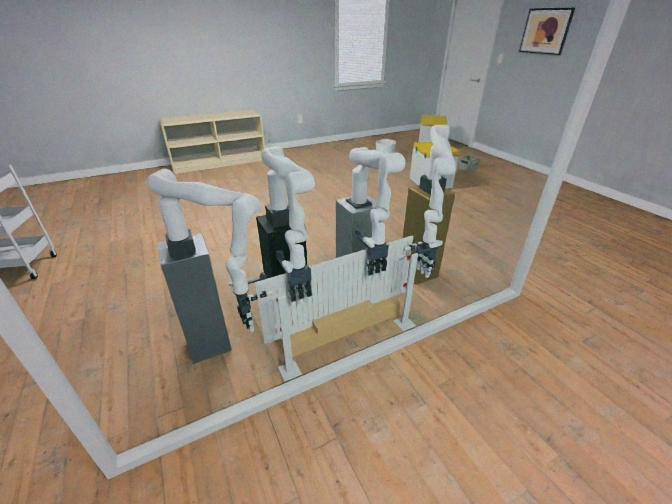

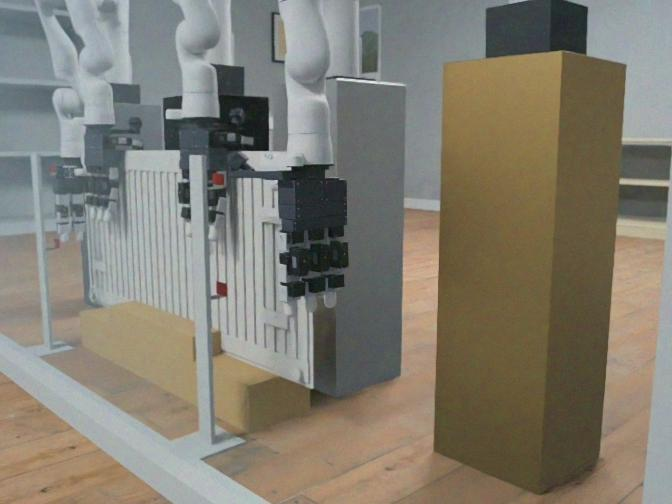

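Scaled by 1.400 from the camera's 672x504 image, which has a finer 960x720 frame.

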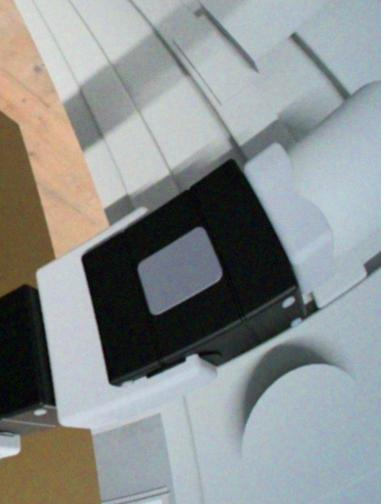

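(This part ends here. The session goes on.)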